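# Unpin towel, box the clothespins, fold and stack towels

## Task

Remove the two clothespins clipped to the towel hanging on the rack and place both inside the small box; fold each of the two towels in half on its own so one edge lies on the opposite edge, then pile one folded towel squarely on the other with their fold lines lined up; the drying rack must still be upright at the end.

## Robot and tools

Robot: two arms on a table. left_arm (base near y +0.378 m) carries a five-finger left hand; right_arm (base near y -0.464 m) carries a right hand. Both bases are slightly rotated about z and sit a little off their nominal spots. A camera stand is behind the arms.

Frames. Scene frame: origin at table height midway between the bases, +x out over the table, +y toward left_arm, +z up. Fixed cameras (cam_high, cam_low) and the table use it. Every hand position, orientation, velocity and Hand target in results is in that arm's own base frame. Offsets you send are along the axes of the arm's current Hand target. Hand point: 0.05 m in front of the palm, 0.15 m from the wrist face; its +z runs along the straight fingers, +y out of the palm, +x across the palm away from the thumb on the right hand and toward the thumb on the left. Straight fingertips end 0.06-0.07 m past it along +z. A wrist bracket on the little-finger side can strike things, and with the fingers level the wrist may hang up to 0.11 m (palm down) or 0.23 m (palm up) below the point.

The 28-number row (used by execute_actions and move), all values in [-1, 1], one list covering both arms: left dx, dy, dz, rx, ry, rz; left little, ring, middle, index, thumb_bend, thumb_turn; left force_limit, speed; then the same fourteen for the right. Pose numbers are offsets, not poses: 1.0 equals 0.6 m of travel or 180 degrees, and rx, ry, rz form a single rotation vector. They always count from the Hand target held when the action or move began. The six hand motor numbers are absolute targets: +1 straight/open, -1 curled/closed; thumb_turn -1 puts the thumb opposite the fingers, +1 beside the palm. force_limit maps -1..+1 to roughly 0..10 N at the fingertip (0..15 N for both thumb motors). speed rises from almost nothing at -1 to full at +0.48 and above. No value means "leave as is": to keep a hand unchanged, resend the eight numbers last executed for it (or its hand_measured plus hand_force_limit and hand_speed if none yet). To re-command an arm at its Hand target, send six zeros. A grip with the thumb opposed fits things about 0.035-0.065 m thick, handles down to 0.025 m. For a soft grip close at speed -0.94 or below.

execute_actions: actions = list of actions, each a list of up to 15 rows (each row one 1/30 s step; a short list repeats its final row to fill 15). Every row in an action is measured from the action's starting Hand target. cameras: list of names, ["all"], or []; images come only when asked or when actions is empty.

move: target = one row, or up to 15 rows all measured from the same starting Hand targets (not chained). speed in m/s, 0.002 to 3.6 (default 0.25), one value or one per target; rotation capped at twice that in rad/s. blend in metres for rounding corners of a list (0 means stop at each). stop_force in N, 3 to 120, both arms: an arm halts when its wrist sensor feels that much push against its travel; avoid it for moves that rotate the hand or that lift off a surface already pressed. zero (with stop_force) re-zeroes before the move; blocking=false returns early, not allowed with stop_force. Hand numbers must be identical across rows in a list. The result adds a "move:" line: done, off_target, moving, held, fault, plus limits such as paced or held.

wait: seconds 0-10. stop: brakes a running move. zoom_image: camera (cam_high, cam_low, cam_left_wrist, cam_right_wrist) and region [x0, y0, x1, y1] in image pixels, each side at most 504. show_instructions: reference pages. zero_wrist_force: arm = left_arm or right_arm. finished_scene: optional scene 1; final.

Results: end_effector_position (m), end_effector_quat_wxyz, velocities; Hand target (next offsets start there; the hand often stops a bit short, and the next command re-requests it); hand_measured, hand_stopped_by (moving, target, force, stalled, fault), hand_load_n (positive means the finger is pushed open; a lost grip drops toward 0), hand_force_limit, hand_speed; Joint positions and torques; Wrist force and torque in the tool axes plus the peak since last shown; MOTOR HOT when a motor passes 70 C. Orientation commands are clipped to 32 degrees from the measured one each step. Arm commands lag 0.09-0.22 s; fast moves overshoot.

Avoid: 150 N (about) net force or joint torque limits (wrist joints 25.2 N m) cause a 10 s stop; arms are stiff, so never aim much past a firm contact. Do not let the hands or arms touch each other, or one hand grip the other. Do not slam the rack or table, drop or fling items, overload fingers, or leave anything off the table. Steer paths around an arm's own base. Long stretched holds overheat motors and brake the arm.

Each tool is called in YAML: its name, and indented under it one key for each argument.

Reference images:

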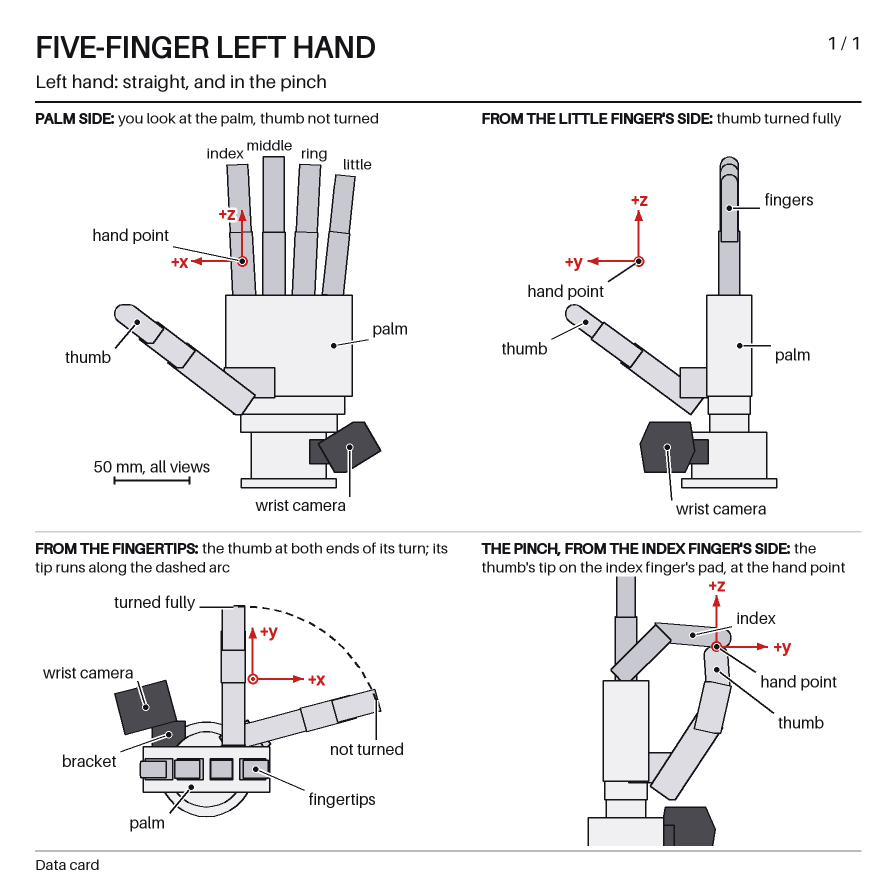

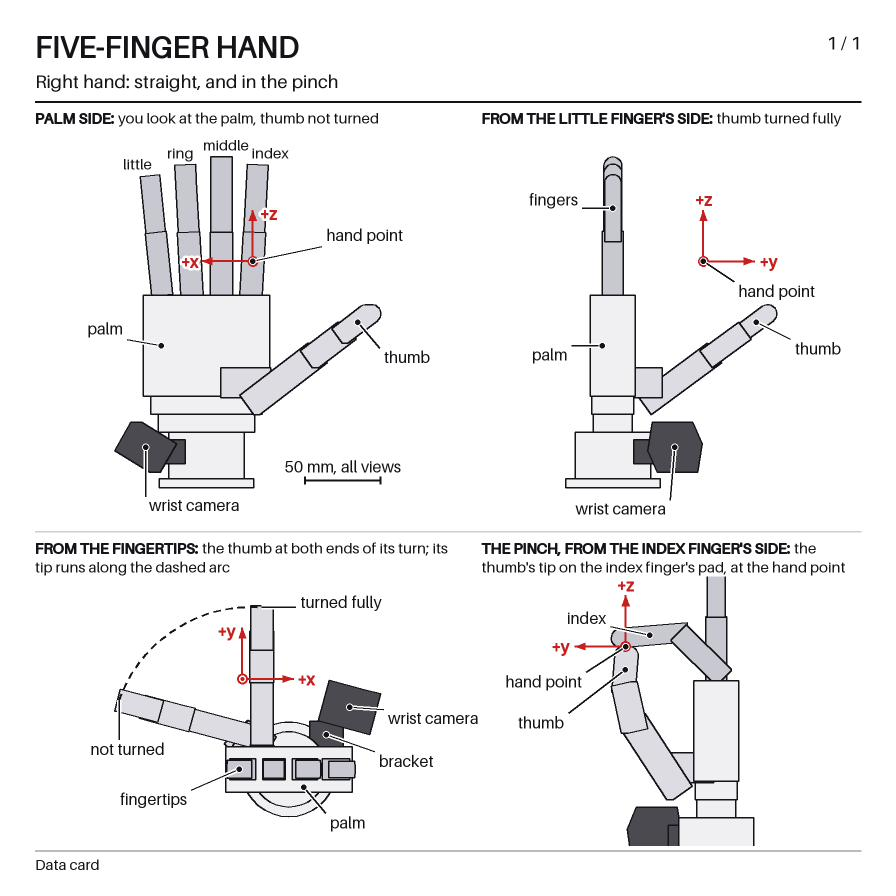

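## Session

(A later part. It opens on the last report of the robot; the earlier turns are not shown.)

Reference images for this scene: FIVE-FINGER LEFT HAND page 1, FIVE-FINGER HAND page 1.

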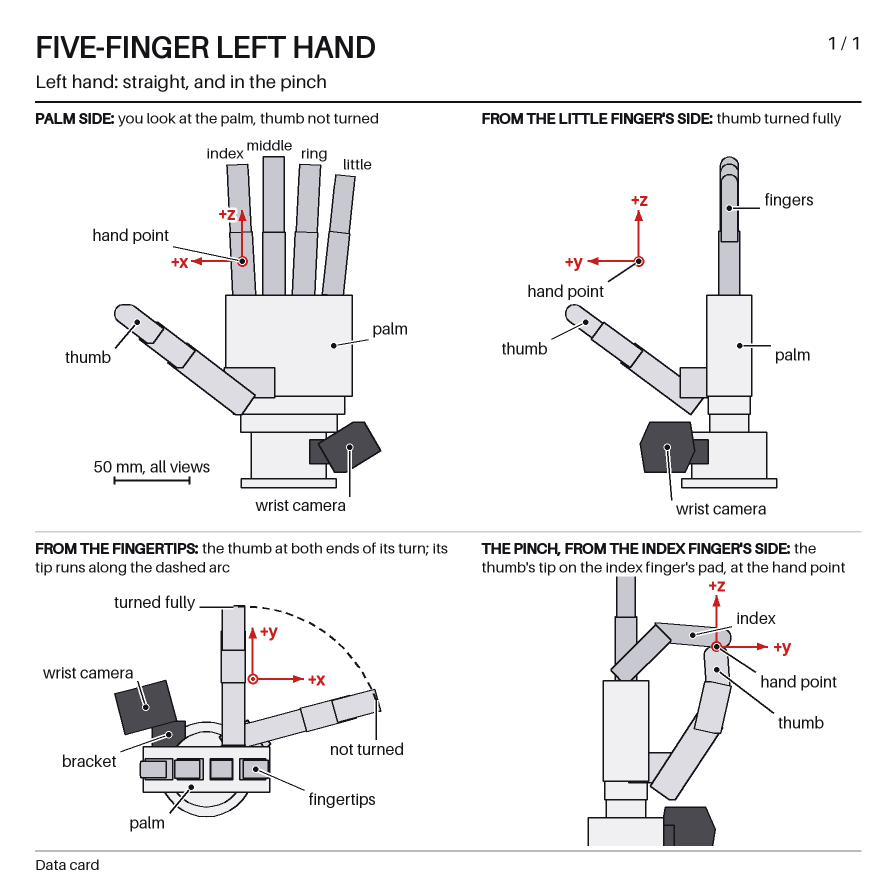

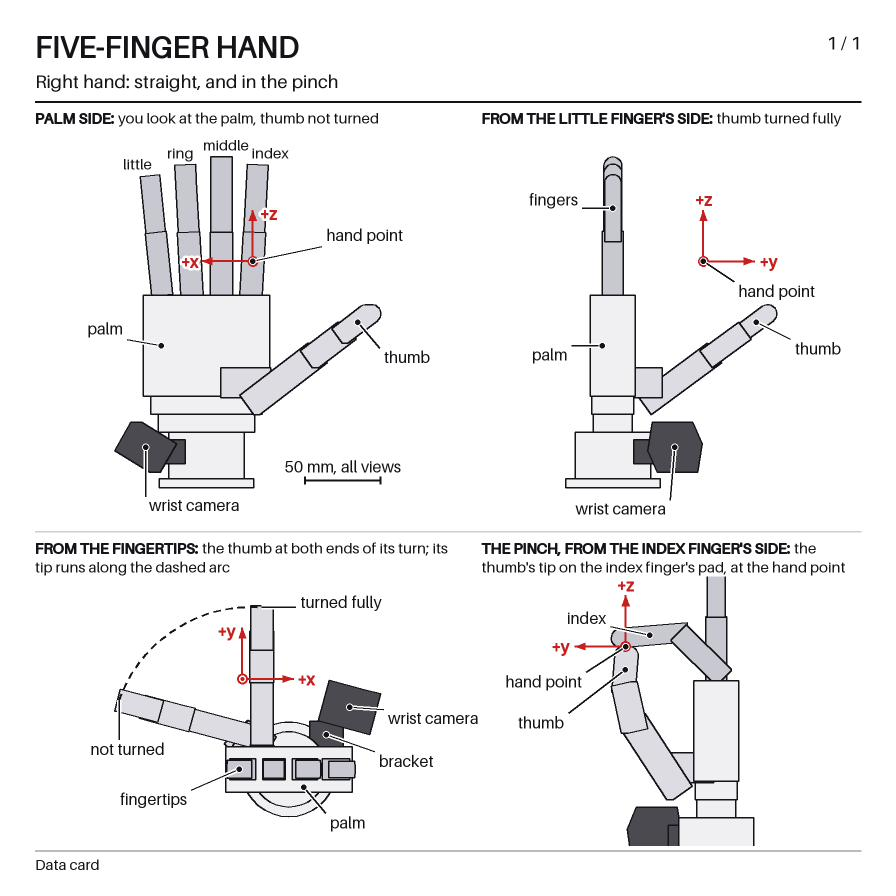

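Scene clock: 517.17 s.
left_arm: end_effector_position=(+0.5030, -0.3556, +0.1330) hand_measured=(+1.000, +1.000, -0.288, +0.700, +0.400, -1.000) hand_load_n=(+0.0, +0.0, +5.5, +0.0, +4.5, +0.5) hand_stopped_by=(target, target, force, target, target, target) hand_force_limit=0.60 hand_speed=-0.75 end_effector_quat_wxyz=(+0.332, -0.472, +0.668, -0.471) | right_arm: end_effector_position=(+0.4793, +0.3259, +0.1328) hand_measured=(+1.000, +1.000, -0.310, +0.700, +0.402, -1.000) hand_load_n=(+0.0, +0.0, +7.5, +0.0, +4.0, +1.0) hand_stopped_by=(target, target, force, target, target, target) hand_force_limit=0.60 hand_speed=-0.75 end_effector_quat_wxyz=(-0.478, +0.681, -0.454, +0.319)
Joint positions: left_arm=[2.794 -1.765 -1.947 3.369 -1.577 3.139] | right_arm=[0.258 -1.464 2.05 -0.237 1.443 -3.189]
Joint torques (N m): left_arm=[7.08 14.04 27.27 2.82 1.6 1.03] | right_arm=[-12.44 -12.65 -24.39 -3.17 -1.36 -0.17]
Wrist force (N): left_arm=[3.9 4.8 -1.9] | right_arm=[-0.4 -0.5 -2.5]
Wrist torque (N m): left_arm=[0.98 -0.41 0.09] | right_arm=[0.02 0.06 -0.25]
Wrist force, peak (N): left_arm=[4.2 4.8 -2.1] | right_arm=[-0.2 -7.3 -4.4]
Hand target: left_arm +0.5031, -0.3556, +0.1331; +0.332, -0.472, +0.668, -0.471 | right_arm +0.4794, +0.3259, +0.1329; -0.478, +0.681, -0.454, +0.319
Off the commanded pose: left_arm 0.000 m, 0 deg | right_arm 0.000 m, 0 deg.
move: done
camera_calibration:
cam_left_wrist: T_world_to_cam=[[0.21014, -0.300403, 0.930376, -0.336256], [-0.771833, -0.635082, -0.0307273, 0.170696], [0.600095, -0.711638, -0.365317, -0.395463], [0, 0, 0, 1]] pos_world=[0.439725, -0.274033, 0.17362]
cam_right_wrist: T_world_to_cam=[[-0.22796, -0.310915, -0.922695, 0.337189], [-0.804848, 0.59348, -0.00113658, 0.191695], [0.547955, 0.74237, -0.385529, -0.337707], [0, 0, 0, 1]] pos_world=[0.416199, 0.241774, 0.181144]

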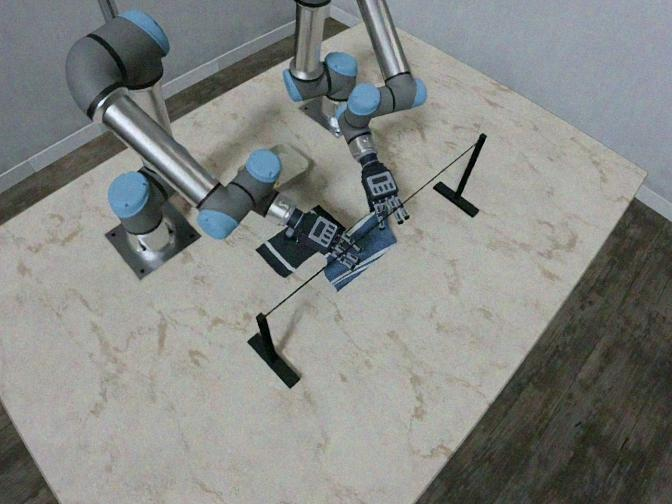

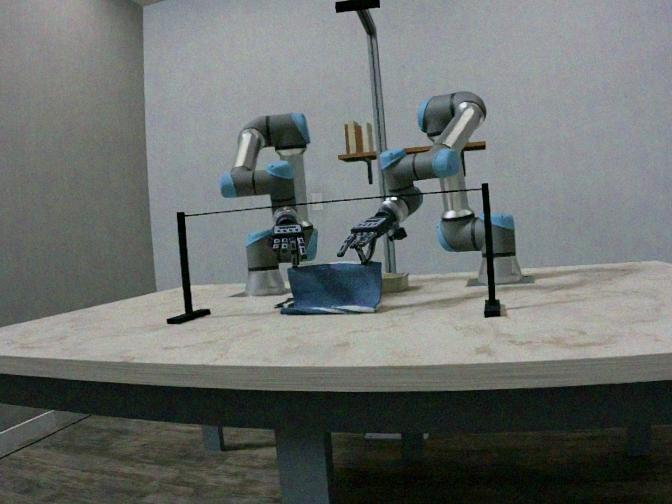

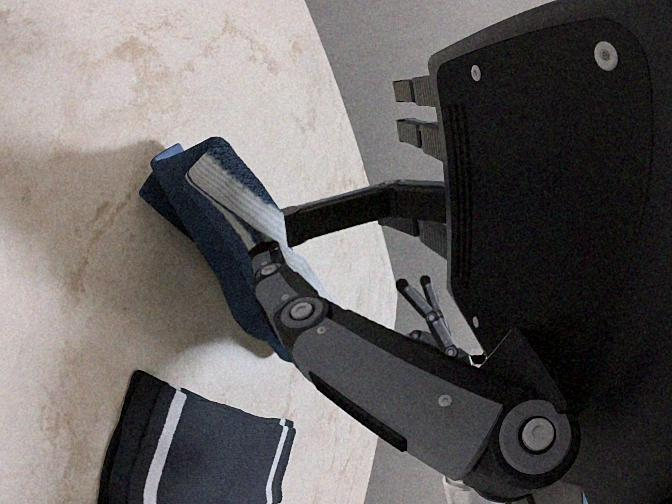

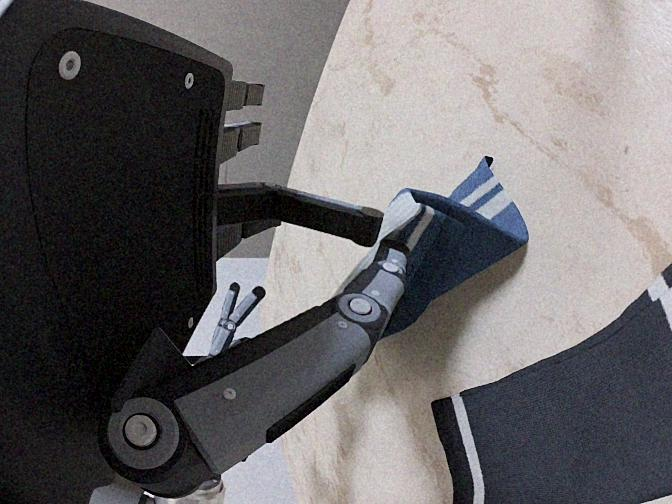

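move:
  target: [-0.0125,-0.1391,-0.0176,0,0,0,1,1,-0.45,0.7,0.4,-1,0.6,-0.75, 0.0125,-0.1391,-0.0176,0,0,0,1,1,-0.45,0.7,0.4,-1,0.6,-0.75]
  speed: 0.05
  cameras: ["all"]

zoom_image:
  camera: "cam_high"
  region: [300, 180, 430, 300]

zoom_image:
  camera: "cam_low"
  region: [250, 180, 410, 330]

Scene clock: 520.50 s.
left_arm: end_effector_position=(+0.5227, -0.3545, +0.2155) hand_measured=(+1.000, +1.000, -0.288, +0.700, +0.400, -1.000) hand_load_n=(+0.0, +0.0, +5.5, +0.0, +4.5, +1.0) hand_stopped_by=(target, target, force, target, target, target) hand_force_limit=0.60 hand_speed=-0.75 end_effector_quat_wxyz=(+0.332, -0.471, +0.668, -0.471) | right_arm: end_effector_position=(+0.4993, +0.3260, +0.2152) hand_measured=(+1.000, +1.000, -0.310, +0.700, +0.402, -1.000) hand_load_n=(+0.0, -0.5, +7.0, +0.0, +4.0, +1.0) hand_stopped_by=(target, target, force, target, target, target) hand_force_limit=0.60 hand_speed=-0.75 end_effector_quat_wxyz=(-0.478, +0.681, -0.454, +0.319)
Joint positions: left_arm=[2.813 -1.709 -1.779 3.146 -1.559 3.145] | right_arm=[0.244 -1.52 1.875 -0.006 1.43 -3.193]
Joint torques (N m): left_arm=[-2.89 15.37 8.79 2.93 -0.1 1.5] | right_arm=[-6.13 -12.17 -12.28 -2.9 -0.41 -1.53]
Wrist force (N): left_arm=[4.1 4.7 -2.3] | right_arm=[-0.4 -1.1 -2.3]
Wrist torque (N m): left_arm=[1.00 -0.45 -0.06] | right_arm=[-0.06 0.04 -0.03]
Wrist force, peak (N): left_arm=[3.9 5.7 -1.6] | right_arm=[-0.6 -1.3 -2.7]
Hand target: left_arm +0.5227, -0.3545, +0.2152; +0.332, -0.472, +0.668, -0.471 | right_arm +0.4992, +0.3260, +0.2150; -0.478, +0.681, -0.454, +0.319
Off the commanded pose: left_arm 0.000 m, 0 deg | right_arm 0.000 m, 0 deg.
move: done
camera_calibration:
cam_left_wrist: T_world_to_cam=[[0.209721, -0.300389, 0.930475, -0.416558], [-0.771848, -0.635049, -0.031048, 0.189231], [0.600224, -0.711674, -0.365037, -0.376541], [0, 0, 0, 1]] pos_world=[0.459427, -0.272933, 0.25602]
cam_right_wrist: T_world_to_cam=[[-0.227587, -0.310835, -0.922814, 0.417565], [-0.804742, 0.593623, -0.00148473, 0.207837], [0.548265, 0.742289, -0.385243, -0.317203], [0, 0, 0, 1]] pos_world=[0.436199, 0.241874, 0.263443]

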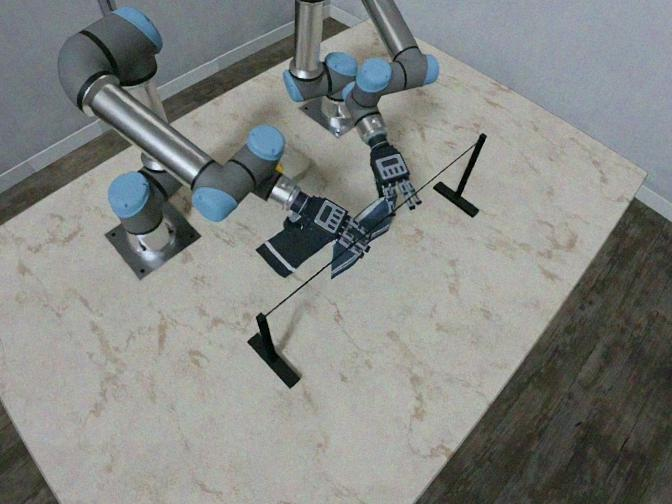

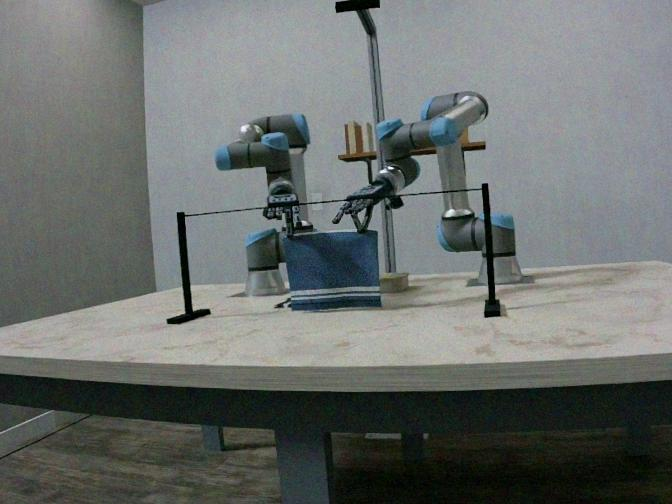

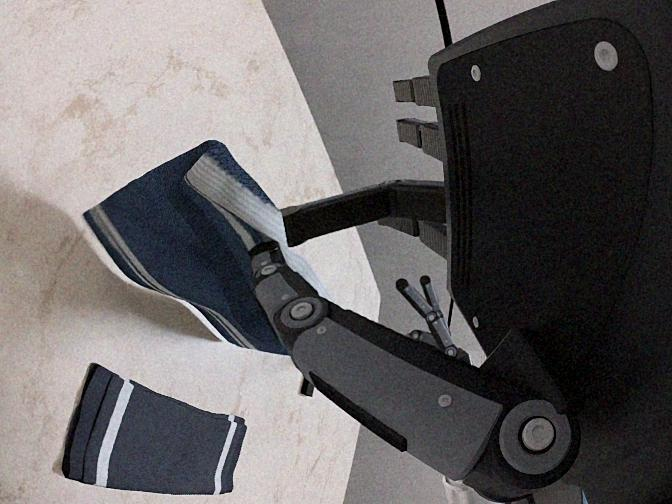

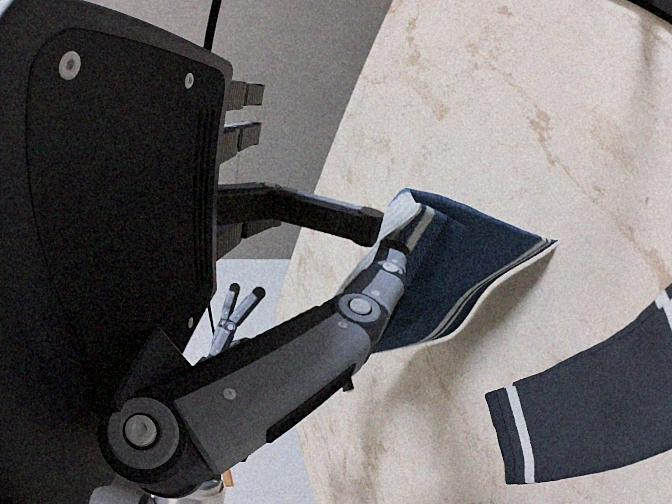

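Scaled by 3.877 from the camera's 672x504 image, which has a finer 960x720 frame.

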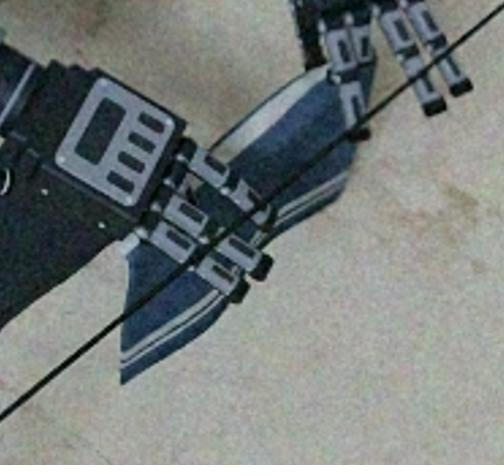

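Scaled by 3.150 from the camera's 672x504 image, which has a finer 960x720 frame.

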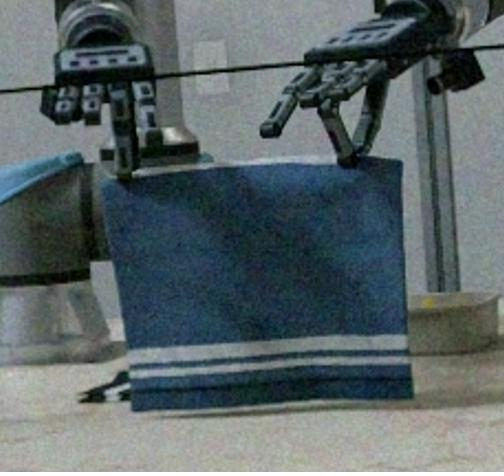

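move:
  target:
    - [0.0344,0.0761,-0.0628,0,0,0,1,1,-0.45,0.7,0.4,-1,0.6,-0.75, -0.0343,0.0761,-0.0628,0,0,0,1,1,-0.45,0.7,0.4,-1,0.6,-0.75]
    - [0.0562,0.1338,-0.0994,0,0,0,1,1,-0.45,0.7,0.4,-1,0.6,-0.75, -0.0562,0.1338,-0.0994,0,0,0,1,1,-0.45,0.7,0.4,-1,0.6,-0.75]
  speed: 0.07
  blend: 0.01
  cameras: ["cam_high","cam_low"]

zoom_image:
  camera: "cam_high"
  region: [290, 180, 420, 300]

zoom_image:
  camera: "cam_low"
  region: [250, 200, 410, 330]

Scene clock: 522.67 s.
left_arm: end_effector_position=(+0.4330, -0.3585, +0.1598) hand_measured=(+1.000, +1.000, -0.288, +0.700, +0.400, -1.000) hand_load_n=(+0.0, +0.0, +5.5, +0.0, +4.5, +0.5) hand_stopped_by=(target, target, force, target, target, target) hand_force_limit=0.60 hand_speed=-0.75 end_effector_quat_wxyz=(+0.332, -0.472, +0.668, -0.471) | right_arm: end_effector_position=(+0.4093, +0.3252, +0.1598) hand_measured=(+1.000, +1.000, -0.310, +0.700, +0.402, -1.000) hand_load_n=(+0.0, +0.0, +7.5, +0.0, +4.0, +1.0) hand_stopped_by=(target, target, force, target, target, target) hand_force_limit=0.60 hand_speed=-0.75 end_effector_quat_wxyz=(-0.478, +0.681, -0.454, +0.319)
Joint positions: left_arm=[2.71 -1.613 -2.042 3.311 -1.656 3.111] | right_arm=[0.321 -1.641 2.15 -0.163 1.502 -3.167]
Joint torques (N m): left_arm=[5.52 7.93 30.88 -0.77 1.78 1.48] | right_arm=[-13.28 -5.55 -25.91 1.13 -1.71 -0.38]
Wrist force (N): left_arm=[4.1 4.6 -2.4] | right_arm=[-0.5 -0.4 -2.3]
Wrist torque (N m): left_arm=[0.98 -0.49 0.10] | right_arm=[0.02 0.07 -0.26]
Wrist force, peak (N): left_arm=[4.4 5.3 -2.5] | right_arm=[-0.3 -0.8 -2.8]
Hand target: left_arm +0.4330, -0.3585, +0.1597; +0.332, -0.472, +0.668, -0.471 | right_arm +0.4094, +0.3252, +0.1597; -0.478, +0.681, -0.454, +0.319
Off the commanded pose: left_arm 0.000 m, 0 deg | right_arm 0.000 m, 0 deg.
move: done
Images, in order (width x height): cam_high 672x504, cam_low 672x504.

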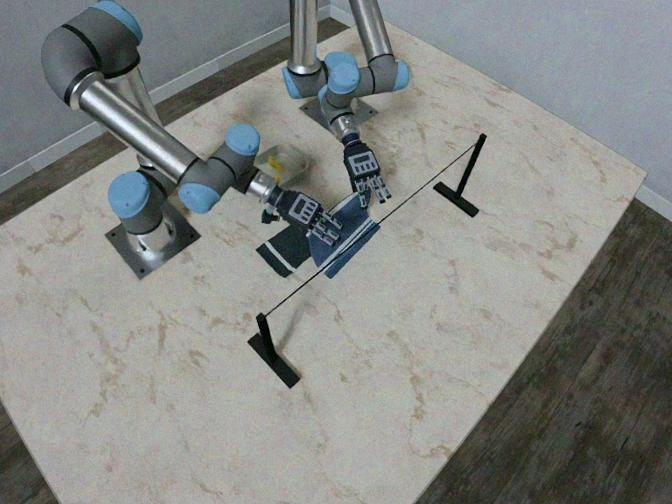

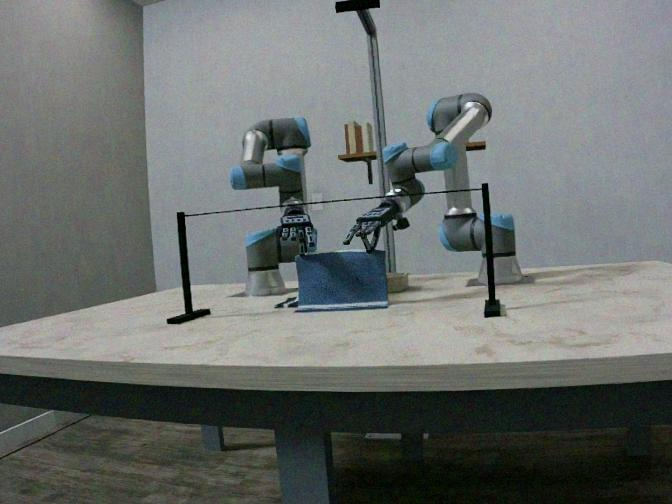

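Scaled by 3.877 from the camera's 672x504 image, which has a finer 960x720 frame.

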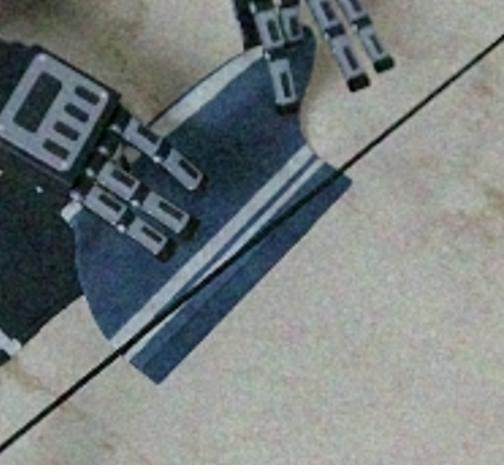

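Scaled by 3.150 from the camera's 672x504 image, which has a finer 960x720 frame.

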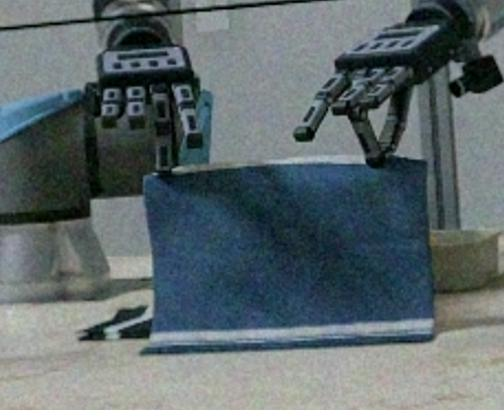

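move:
  target:
    - [0.0244,0.0673,-0.0242,0,0,0,1,1,-0.45,0.7,0.4,-1,0.6,-0.75, -0.0132,0.0665,-0.0218,0,0,0,1,1,-0.45,0.7,0.4,-1,0.6,-0.75]
    - [0.0482,0.1294,-0.0485,0,0,0,1,1,-0.45,0.7,0.4,-1,0.6,-0.75, -0.0257,0.1277,-0.0438,0,0,0,1,1,-0.45,0.7,0.4,-1,0.6,-0.75]
    - [0.0733,0.1919,-0.0740,0,0,0,1,1,-0.45,0.7,0.4,-1,0.6,-0.75, -0.0394,0.1906,-0.0705,0,0,0,1,1,-0.45,0.7,0.4,-1,0.6,-0.75]
  speed: 0.06
  blend: 0.01
  cameras: ["cam_high","cam_low","cam_right_wrist","cam_left_wrist"]

zoom_image:
  camera: "cam_high"
  region: [270, 170, 400, 300]

Scene clock: 525.77 s.
left_arm: end_effector_position=(+0.3423, -0.3730, +0.0660) hand_measured=(+1.000, +1.000, -0.288, +0.700, +0.400, -1.000) hand_load_n=(-0.5, +0.0, +5.0, +0.0, +4.5, +0.5) hand_stopped_by=(target, target, force, target, target, target) hand_force_limit=0.60 hand_speed=-0.75 end_effector_quat_wxyz=(+0.332, -0.472, +0.668, -0.471) | right_arm: end_effector_position=(+0.3276, +0.3168, +0.0664) hand_measured=(+1.000, +1.000, -0.310, +0.700, +0.402, -1.000) hand_load_n=(+0.0, +0.0, +7.0, +0.0, +4.0, +1.0) hand_stopped_by=(target, target, force, target, target, target) hand_force_limit=0.60 hand_speed=-0.75 end_effector_quat_wxyz=(-0.478, +0.681, -0.454, +0.319)
Joint positions: left_arm=[2.518 -1.678 -2.277 3.598 -1.836 3.044] | right_arm=[0.407 -1.629 2.442 -0.467 1.584 -3.138]
Joint torques (N m): left_arm=[6.58 31.83 25.6 -0.75 1.67 2.11] | right_arm=[-13.33 -21.45 -21.05 1.35 -1.56 -0.22]
Wrist force (N): left_arm=[3.9 4.6 -2.1] | right_arm=[-0.1 -0.7 -2.6]
Wrist torque (N m): left_arm=[0.96 -0.48 0.13] | right_arm=[-0.01 0.05 -0.26]
Wrist force, peak (N): left_arm=[4.3 5.3 -2.3] | right_arm=[-0.2 -0.6 -3.0]
Hand target: left_arm +0.3424, -0.3730, +0.0662; +0.332, -0.472, +0.668, -0.471 | right_arm +0.3277, +0.3168, +0.0665; -0.478, +0.681, -0.454, +0.319
Off the commanded pose: left_arm 0.000 m, 0 deg | right_arm 0.000 m, 0 deg.
move: done
camera_calibration:
cam_left_wrist: T_world_to_cam=[[0.210387, -0.300597, 0.930257, -0.245584], [-0.771833, -0.635085, -0.030659, 0.0335476], [0.600009, -0.711553, -0.365625, -0.335766], [0, 0, 0, 1]] pos_world=[0.279024, -0.291432, 0.10672]
cam_right_wrist: T_world_to_cam=[[-0.228055, -0.310986, -0.922648, 0.238478], [-0.804807, 0.593536, -0.00112874, 0.0749804], [0.547975, 0.742296, -0.385643, -0.273495], [0, 0, 0, 1]] pos_world=[0.264599, 0.232674, 0.114644]

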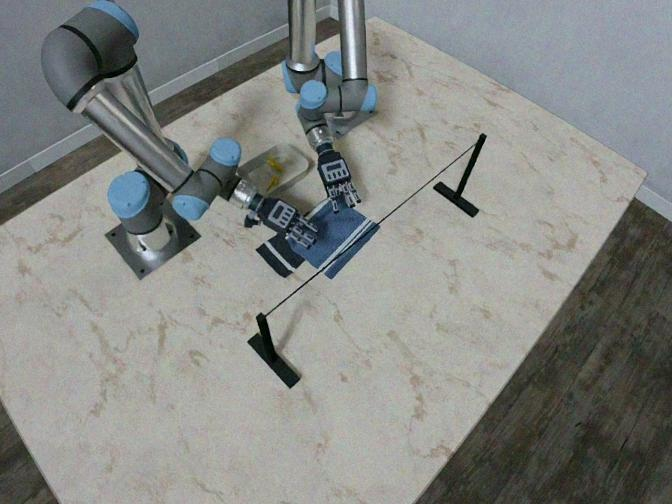

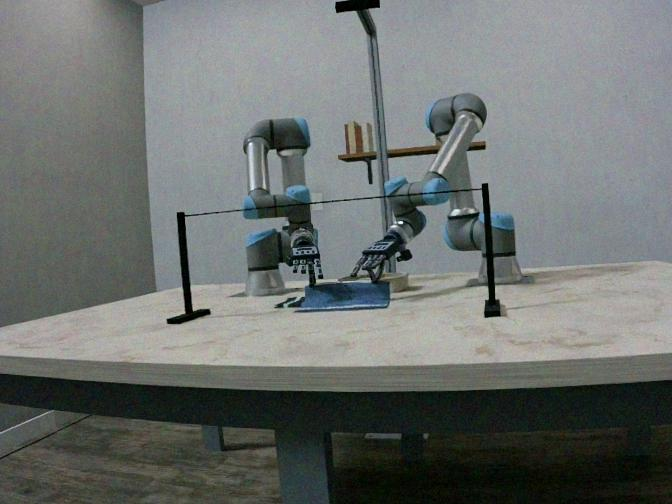

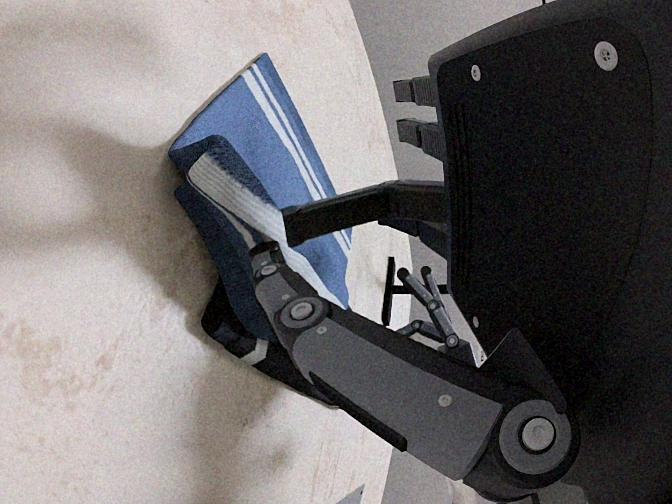

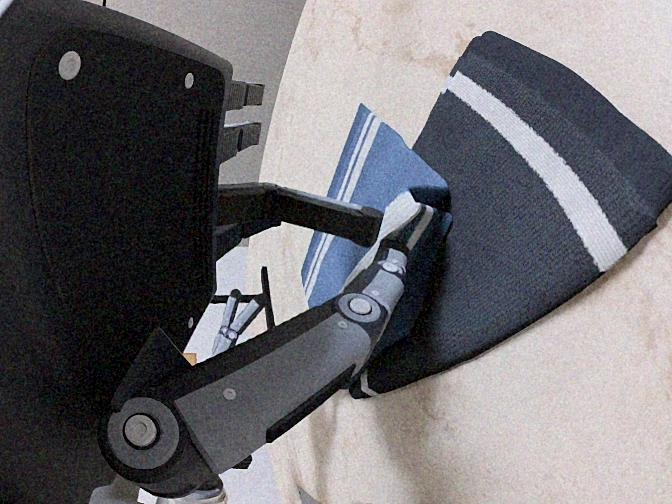

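Scaled by 3.877 from the camera's 672x504 image, which has a finer 960x720 frame.

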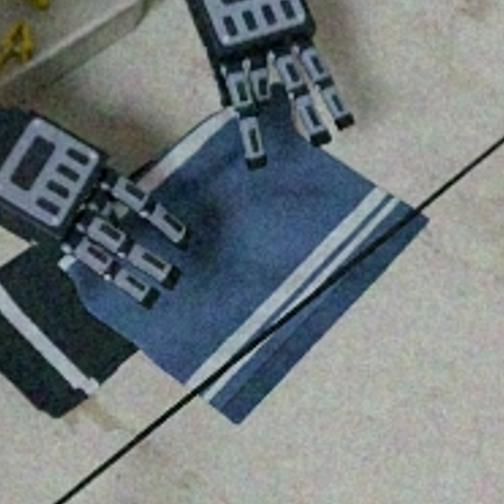

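move:
  target:
    - [0.0206,0.0500,-0.0216,0,0,0,1,1,-0.45,0.7,0.4,-1,0.6,-0.75, -0.0115,0.0506,-0.0232,0,0,0,1,1,-0.45,0.7,0.4,-1,0.6,-0.75]
    - [0.0312,0.0680,-0.0356,0,0,0,1,1,-0.45,0.7,0.4,-1,0.6,-0.75, -0.0178,0.0692,-0.0388,0,0,0,1,1,-0.45,0.7,0.4,-1,0.6,-0.75]
  speed: 0.04
  blend: 0.005
  cameras: ["cam_high","cam_low","cam_right_wrist","cam_left_wrist"]

zoom_image:
  camera: "cam_high"
  region: [270, 170, 400, 300]

Scene clock: 527.47 s.
left_arm: end_effector_position=(+0.3041, -0.3793, +0.0348) hand_measured=(+1.000, +1.000, -0.288, +0.700, +0.400, -1.000) hand_load_n=(-0.5, +0.0, +5.0, +0.0, +4.5, +0.5) hand_stopped_by=(target, target, force, target, target, target) hand_force_limit=0.60 hand_speed=-0.75 end_effector_quat_wxyz=(+0.332, -0.472, +0.668, -0.471) | right_arm: end_effector_position=(+0.2903, +0.3128, +0.0353) hand_measured=(+1.000, +1.000, -0.310, +0.700, +0.402, -1.000) hand_load_n=(+0.0, +0.0, +7.0, +0.0, +4.0, +1.0) hand_stopped_by=(target, target, force, target, target, target) hand_force_limit=0.60 hand_speed=-0.75 end_effector_quat_wxyz=(-0.478, +0.681, -0.454, +0.319) end_effector_velocity=(+0.002, +0.000, +0.001) end_effector_angular_velocity=(+0.000, +0.000, -0.001)
Joint positions: left_arm=[2.413 -1.732 -2.335 3.699 -1.935 3.005] | right_arm=[0.469 -1.603 2.543 -0.593 1.642 -3.117]
Joint velocities: left_arm=[within noise] | right_arm=[-0.002 -0.001 -0.004 0.005 -0.001 -0.001]
Joint torques (N m): left_arm=[4.64 29.03 24.59 -1.2 1.44 1.9] | right_arm=[-10.83 -5.1 -23.01 1.35 -1.82 -0.45]
Wrist force (N): left_arm=[3.9 4.1 -2.0] | right_arm=[0.1 -1.0 -2.4]
Wrist torque (N m): left_arm=[0.91 -0.47 0.15] | right_arm=[-0.04 0.00 -0.24]
Wrist force, peak (N): left_arm=[4.1 5.0 -2.0] | right_arm=[-0.2 -0.8 -2.8]
Hand target: left_arm +0.3043, -0.3794, +0.0350; +0.332, -0.472, +0.668, -0.471 | right_arm +0.2904, +0.3128, +0.0353; -0.478, +0.681, -0.454, +0.319
Off the commanded pose: left_arm 0.000 m, 0 deg | right_arm 0.000 m, 0 deg.
move: done
camera_calibration:
cam_left_wrist: T_world_to_cam=[[0.21027, -0.300556, 0.930297, -0.210286], [-0.771799, -0.635123, -0.0307472, -0.000909583], [0.600094, -0.711537, -0.365516, -0.328797], [0, 0, 0, 1]] pos_world=[0.240824, -0.297732, 0.07542]
cam_right_wrist: T_world_to_cam=[[-0.22785, -0.310875, -0.922736, 0.199945], [-0.804742, 0.593623, -0.00128084, 0.0471975], [0.548155, 0.742272, -0.385431, -0.262079], [0, 0, 0, 1]] pos_world=[0.227199, 0.228674, 0.0835438]

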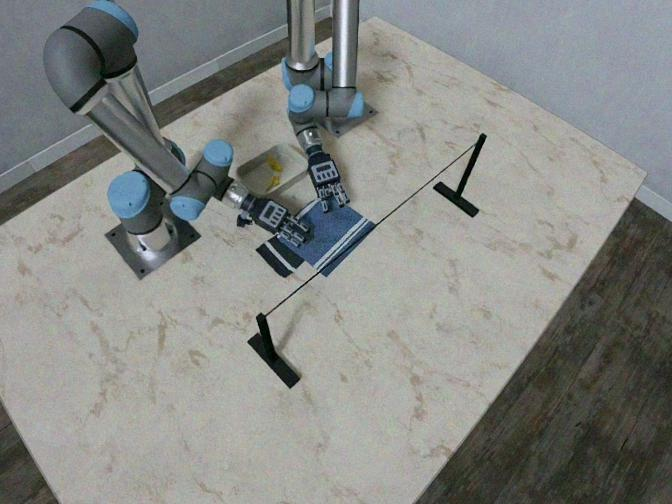

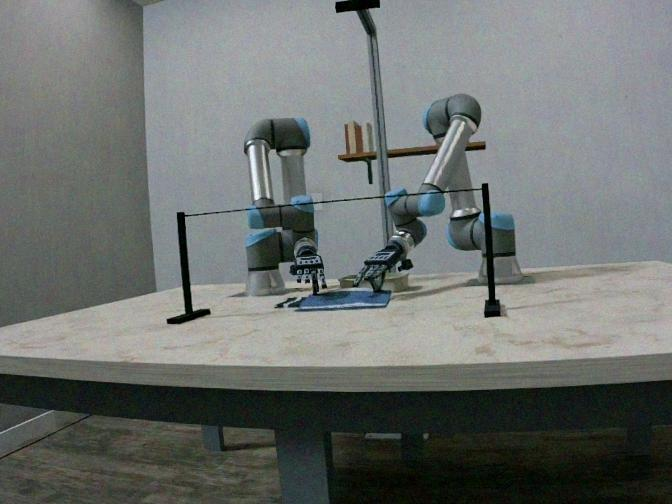

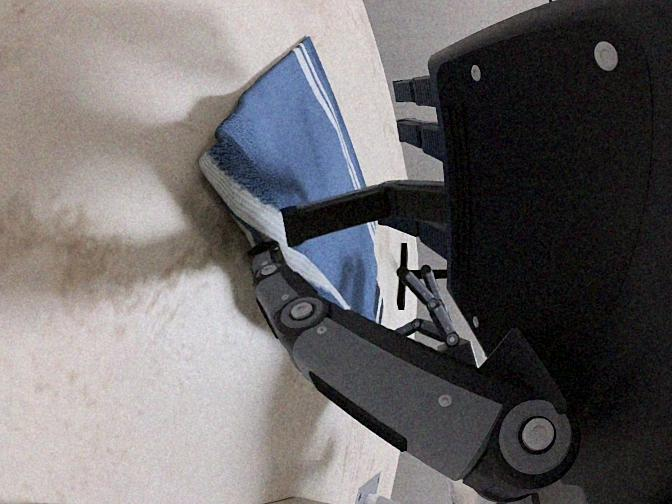

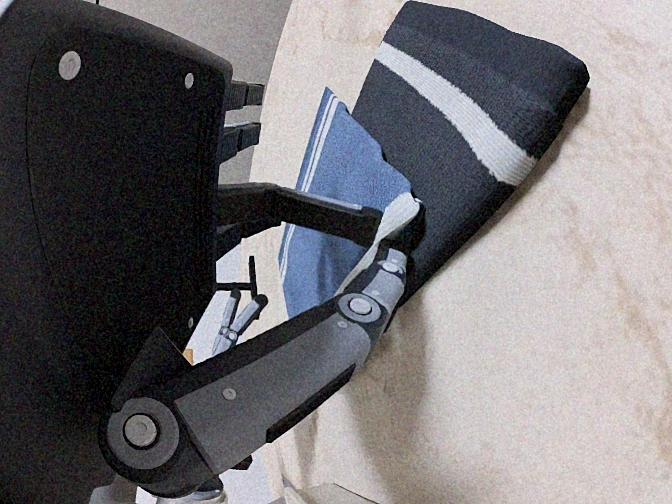

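Scaled by 3.877 from the camera's 672x504 image, which has a finer 960x720 frame.

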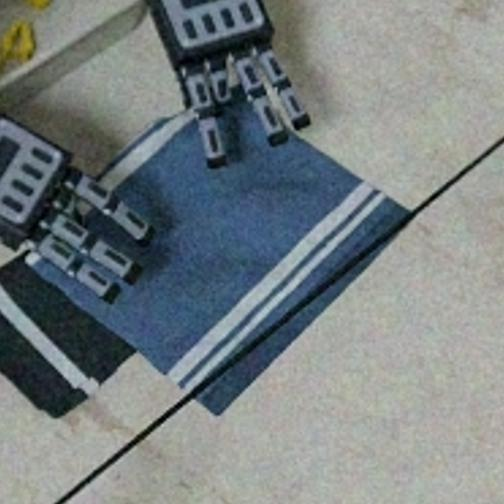

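move:
  target:
    - [0,-0.0031,-0.0011,0,0,0,1,1,0.1,0.7,0.4,-1,0.3,-0.6, 0,-0.0031,-0.0011,0,0,0,1,1,0.1,0.7,0.4,-1,0.3,-0.6]
    - [0,-0.0627,-0.0228,0,0,0,1,1,0.1,0.7,0.4,-1,0.3,-0.6, 0,-0.0627,-0.0228,0,0,0,1,1,0.1,0.7,0.4,-1,0.3,-0.6]
  speed: 0.06
  cameras: ["cam_high","cam_right_wrist","cam_left_wrist"]

zoom_image:
  camera: "cam_high"
  region: [250, 170, 390, 300]

Scene clock: 529.33 s.
left_arm: end_effector_position=(+0.3041, -0.3793, +0.0751) hand_measured=(+1.000, +1.000, +0.100, +0.700, +0.400, -1.000) hand_load_n=(+0.0, +0.0, +0.0, -0.5, +0.0, +0.0) hand_stopped_by=(target, target, target, target, target, target) hand_force_limit=0.30 hand_speed=-0.60 end_effector_quat_wxyz=(+0.332, -0.472, +0.668, -0.471) | right_arm: end_effector_position=(+0.2903, +0.3129, +0.0754) hand_measured=(+1.000, +1.000, +0.100, +0.700, +0.400, -1.000) hand_load_n=(+0.0, +0.0, +0.0, +0.0, +0.0, +0.0) hand_stopped_by=(target, target, target, target, target, target) hand_force_limit=0.30 hand_speed=-0.60 end_effector_quat_wxyz=(-0.478, +0.681, -0.454, +0.319)
Joint positions: left_arm=[2.413 -1.635 -2.294 3.561 -1.935 3.005] | right_arm=[0.469 -1.725 2.49 -0.419 1.642 -3.117]
Joint torques (N m): left_arm=[-6.04 5.97 5.98 1.4 -1.36 -1.53] | right_arm=[-8.5 -3.96 -6.12 -1.39 -1.14 -0.01]
Wrist force (N): left_arm=[3.5 4.6 -2.2] | right_arm=[0.0 -0.6 -2.9]
Wrist torque (N m): left_arm=[0.95 -0.45 0.10] | right_arm=[0.02 0.07 -0.26]
Wrist force, peak (N): left_arm=[3.6 5.4 -2.0] | right_arm=[0.1 -1.2 -3.3]
Hand target: left_arm +0.3040, -0.3793, +0.0750; +0.332, -0.472, +0.668, -0.471 | right_arm +0.2903, +0.3128, +0.0754; -0.478, +0.681, -0.454, +0.319
Off the commanded pose: left_arm 0.000 m, 0 deg | right_arm 0.000 m, 0 deg.
move: done
camera_calibration:
cam_left_wrist: T_world_to_cam=[[0.209792, -0.30033, 0.930478, -0.247617], [-0.771828, -0.635077, -0.0309618, 0.000375939], [0.600224, -0.711673, -0.365037, -0.314196], [0, 0, 0, 1]] pos_world=[0.240826, -0.297733, 0.11572]
cam_right_wrist: T_world_to_cam=[[-0.227631, -0.310792, -0.922818, 0.236911], [-0.804804, 0.593538, -0.00137454, 0.0473744], [0.548155, 0.742375, -0.385234, -0.246725], [0, 0, 0, 1]] pos_world=[0.227299, 0.228674, 0.123644]
Images, in order (width x height): cam_high 672x504, cam_left_wrist 672x504, cam_right_wrist 672x504.

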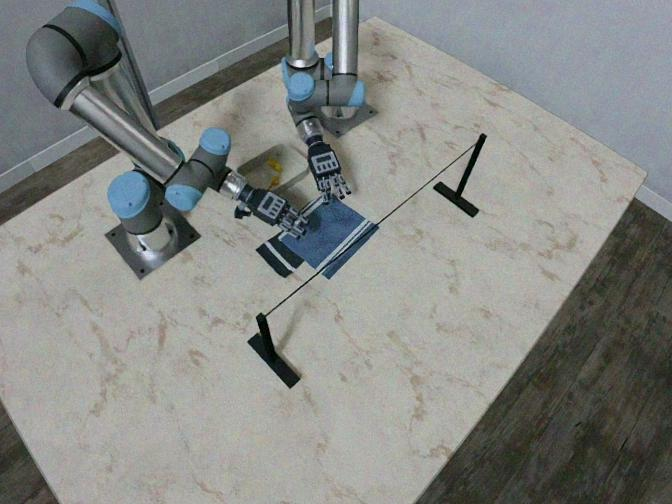

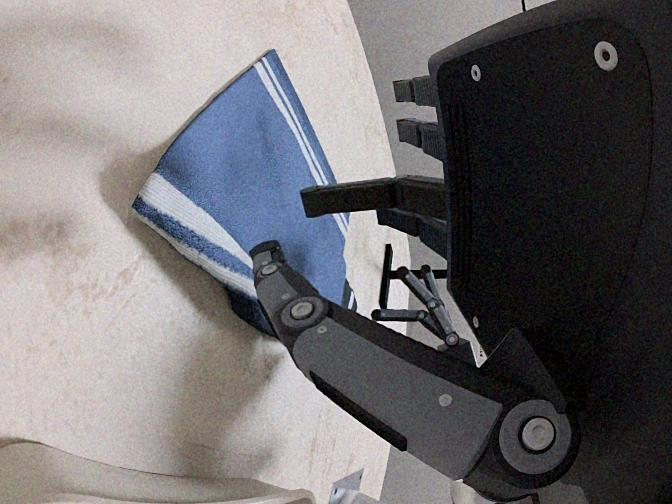

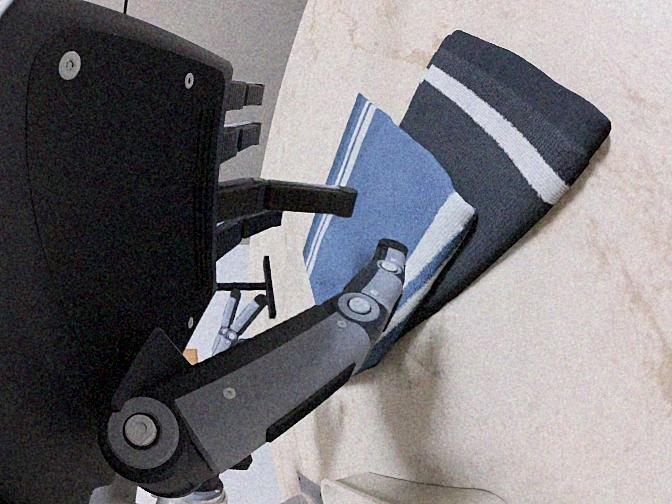

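Scaled by 3.600 from the camera's 672x504 image, which has a finer 960x720 frame.

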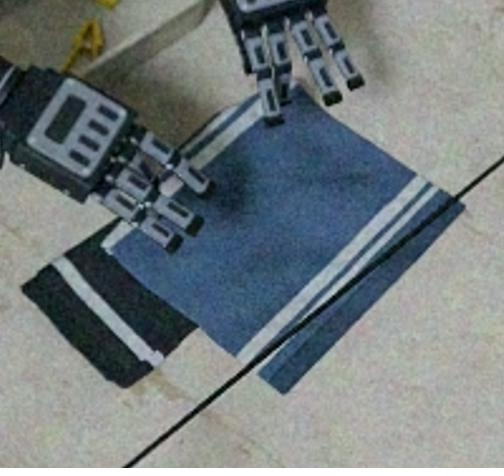

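move:
  target: [-0.1408,-0.0989,0.1985,0,-0.0209,-0.0076,1,1,-0.05,0.7,0.37,-1,0.3,-0.3, 0.0769,-0.1059,0.2197,0,-0.0209,-0.0076,1,1,-0.05,0.7,0.37,-1,0.3,-0.3]
  speed: 0.15
  cameras: ["cam_high","cam_right_wrist","cam_left_wrist"]

Scene clock: 531.23 s.
left_arm: end_effector_position=(+0.4568, -0.3439, +0.0907) hand_measured=(+1.000, +1.000, -0.050, +0.700, +0.370, -1.000) hand_load_n=(+0.0, +0.0, +0.0, +0.0, +0.0, +0.0) hand_stopped_by=(target, target, target, target, target, target) hand_force_limit=0.30 hand_speed=-0.30 end_effector_quat_wxyz=(+0.348, -0.495, +0.651, -0.459) | right_arm: end_effector_position=(+0.4424, +0.3260, +0.0904) hand_measured=(+1.000, +1.000, -0.050, +0.700, +0.370, -1.000) hand_load_n=(+0.0, +0.0, +0.0, -0.5, +0.0, +0.0) hand_stopped_by=(target, target, target, target, target, target) hand_force_limit=0.30 hand_speed=-0.30 end_effector_quat_wxyz=(-0.489, +0.696, -0.430, +0.302)
Joint positions: left_arm=[2.734 -1.747 -2.105 3.505 -1.699 3.095] | right_arm=[0.242 -1.464 2.187 -0.369 1.363 -3.219]
Joint torques (N m): left_arm=[2.79 34.99 14.03 2.66 -0.92 -1.87] | right_arm=[12.54 -20.07 -18.94 -2.9 0.37 1.92]
Wrist force (N): left_arm=[3.2 4.9 -1.8] | right_arm=[0.0 -0.6 -2.8]
Wrist torque (N m): left_arm=[0.96 -0.39 -0.03] | right_arm=[0.03 0.08 -0.10]
Wrist force, peak (N): left_arm=[4.1 5.3 -3.2] | right_arm=[0.0 0.2 -3.9]
Hand target: left_arm +0.4568, -0.3439, +0.0908; +0.348, -0.495, +0.651, -0.459 | right_arm +0.4424, +0.3260, +0.0904; -0.489, +0.696, -0.430, +0.302
Off the commanded pose: left_arm 0.000 m, 0 deg | right_arm 0.000 m, 0 deg.
move: done
camera_calibration:
cam_left_wrist: T_world_to_cam=[[0.230748, -0.284861, 0.930381, -0.287733], [-0.725656, -0.687382, -0.0304866, 0.102056], [0.648212, -0.668102, -0.365323, -0.381834], [0, 0, 0, 1]] pos_world=[0.387961, -0.266916, 0.13132]
cam_right_wrist: T_world_to_cam=[[-0.20576, -0.326257, -0.922616, 0.284718], [-0.844148, 0.536108, -0.00131854, 0.198075], [0.495052, 0.778553, -0.385719, -0.322264], [0, 0, 0, 1]] pos_world=[0.385326, 0.237601, 0.138643]
Images, in order (width x height): cam_high 672x504, cam_left_wrist 672x504, cam_right_wrist 672x504.

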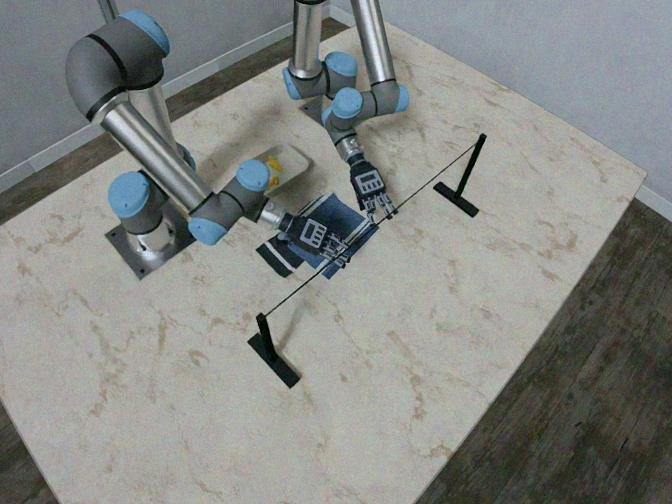

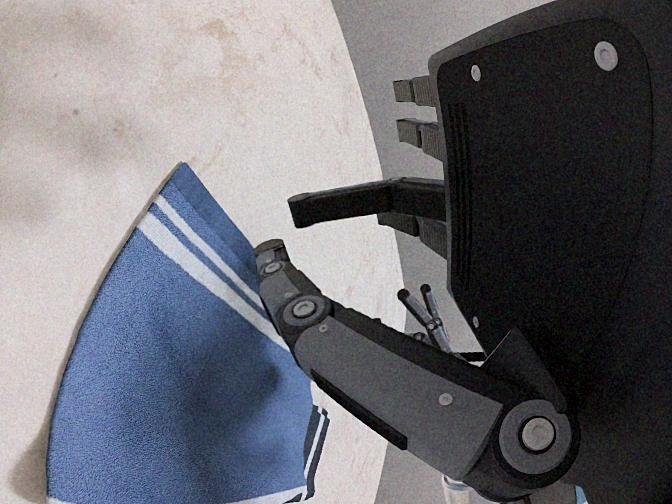

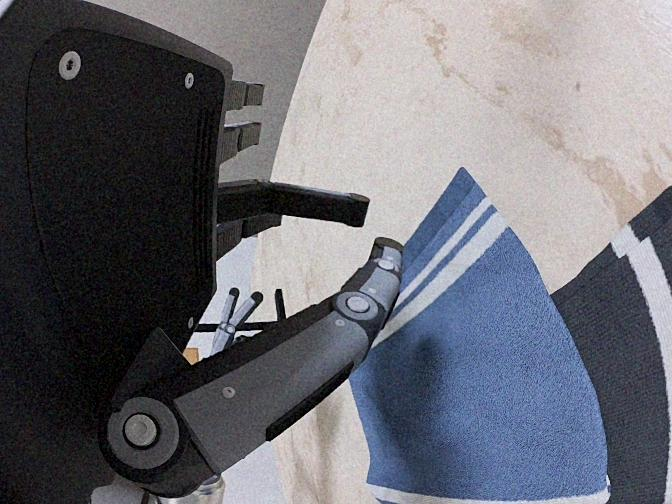

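zoom_image:
  camera: "cam_high"
  region: [310, 180, 400, 290]

Scaled by 4.582 from the camera's 672x504 image, which has a finer 960x720 frame.

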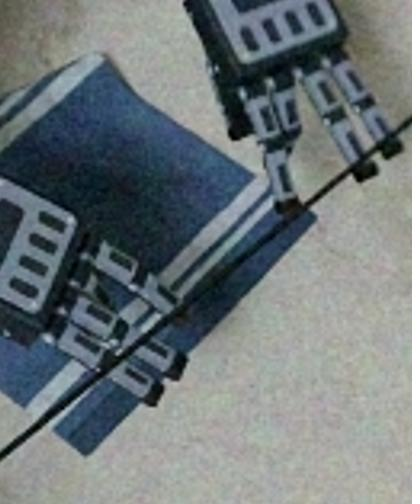

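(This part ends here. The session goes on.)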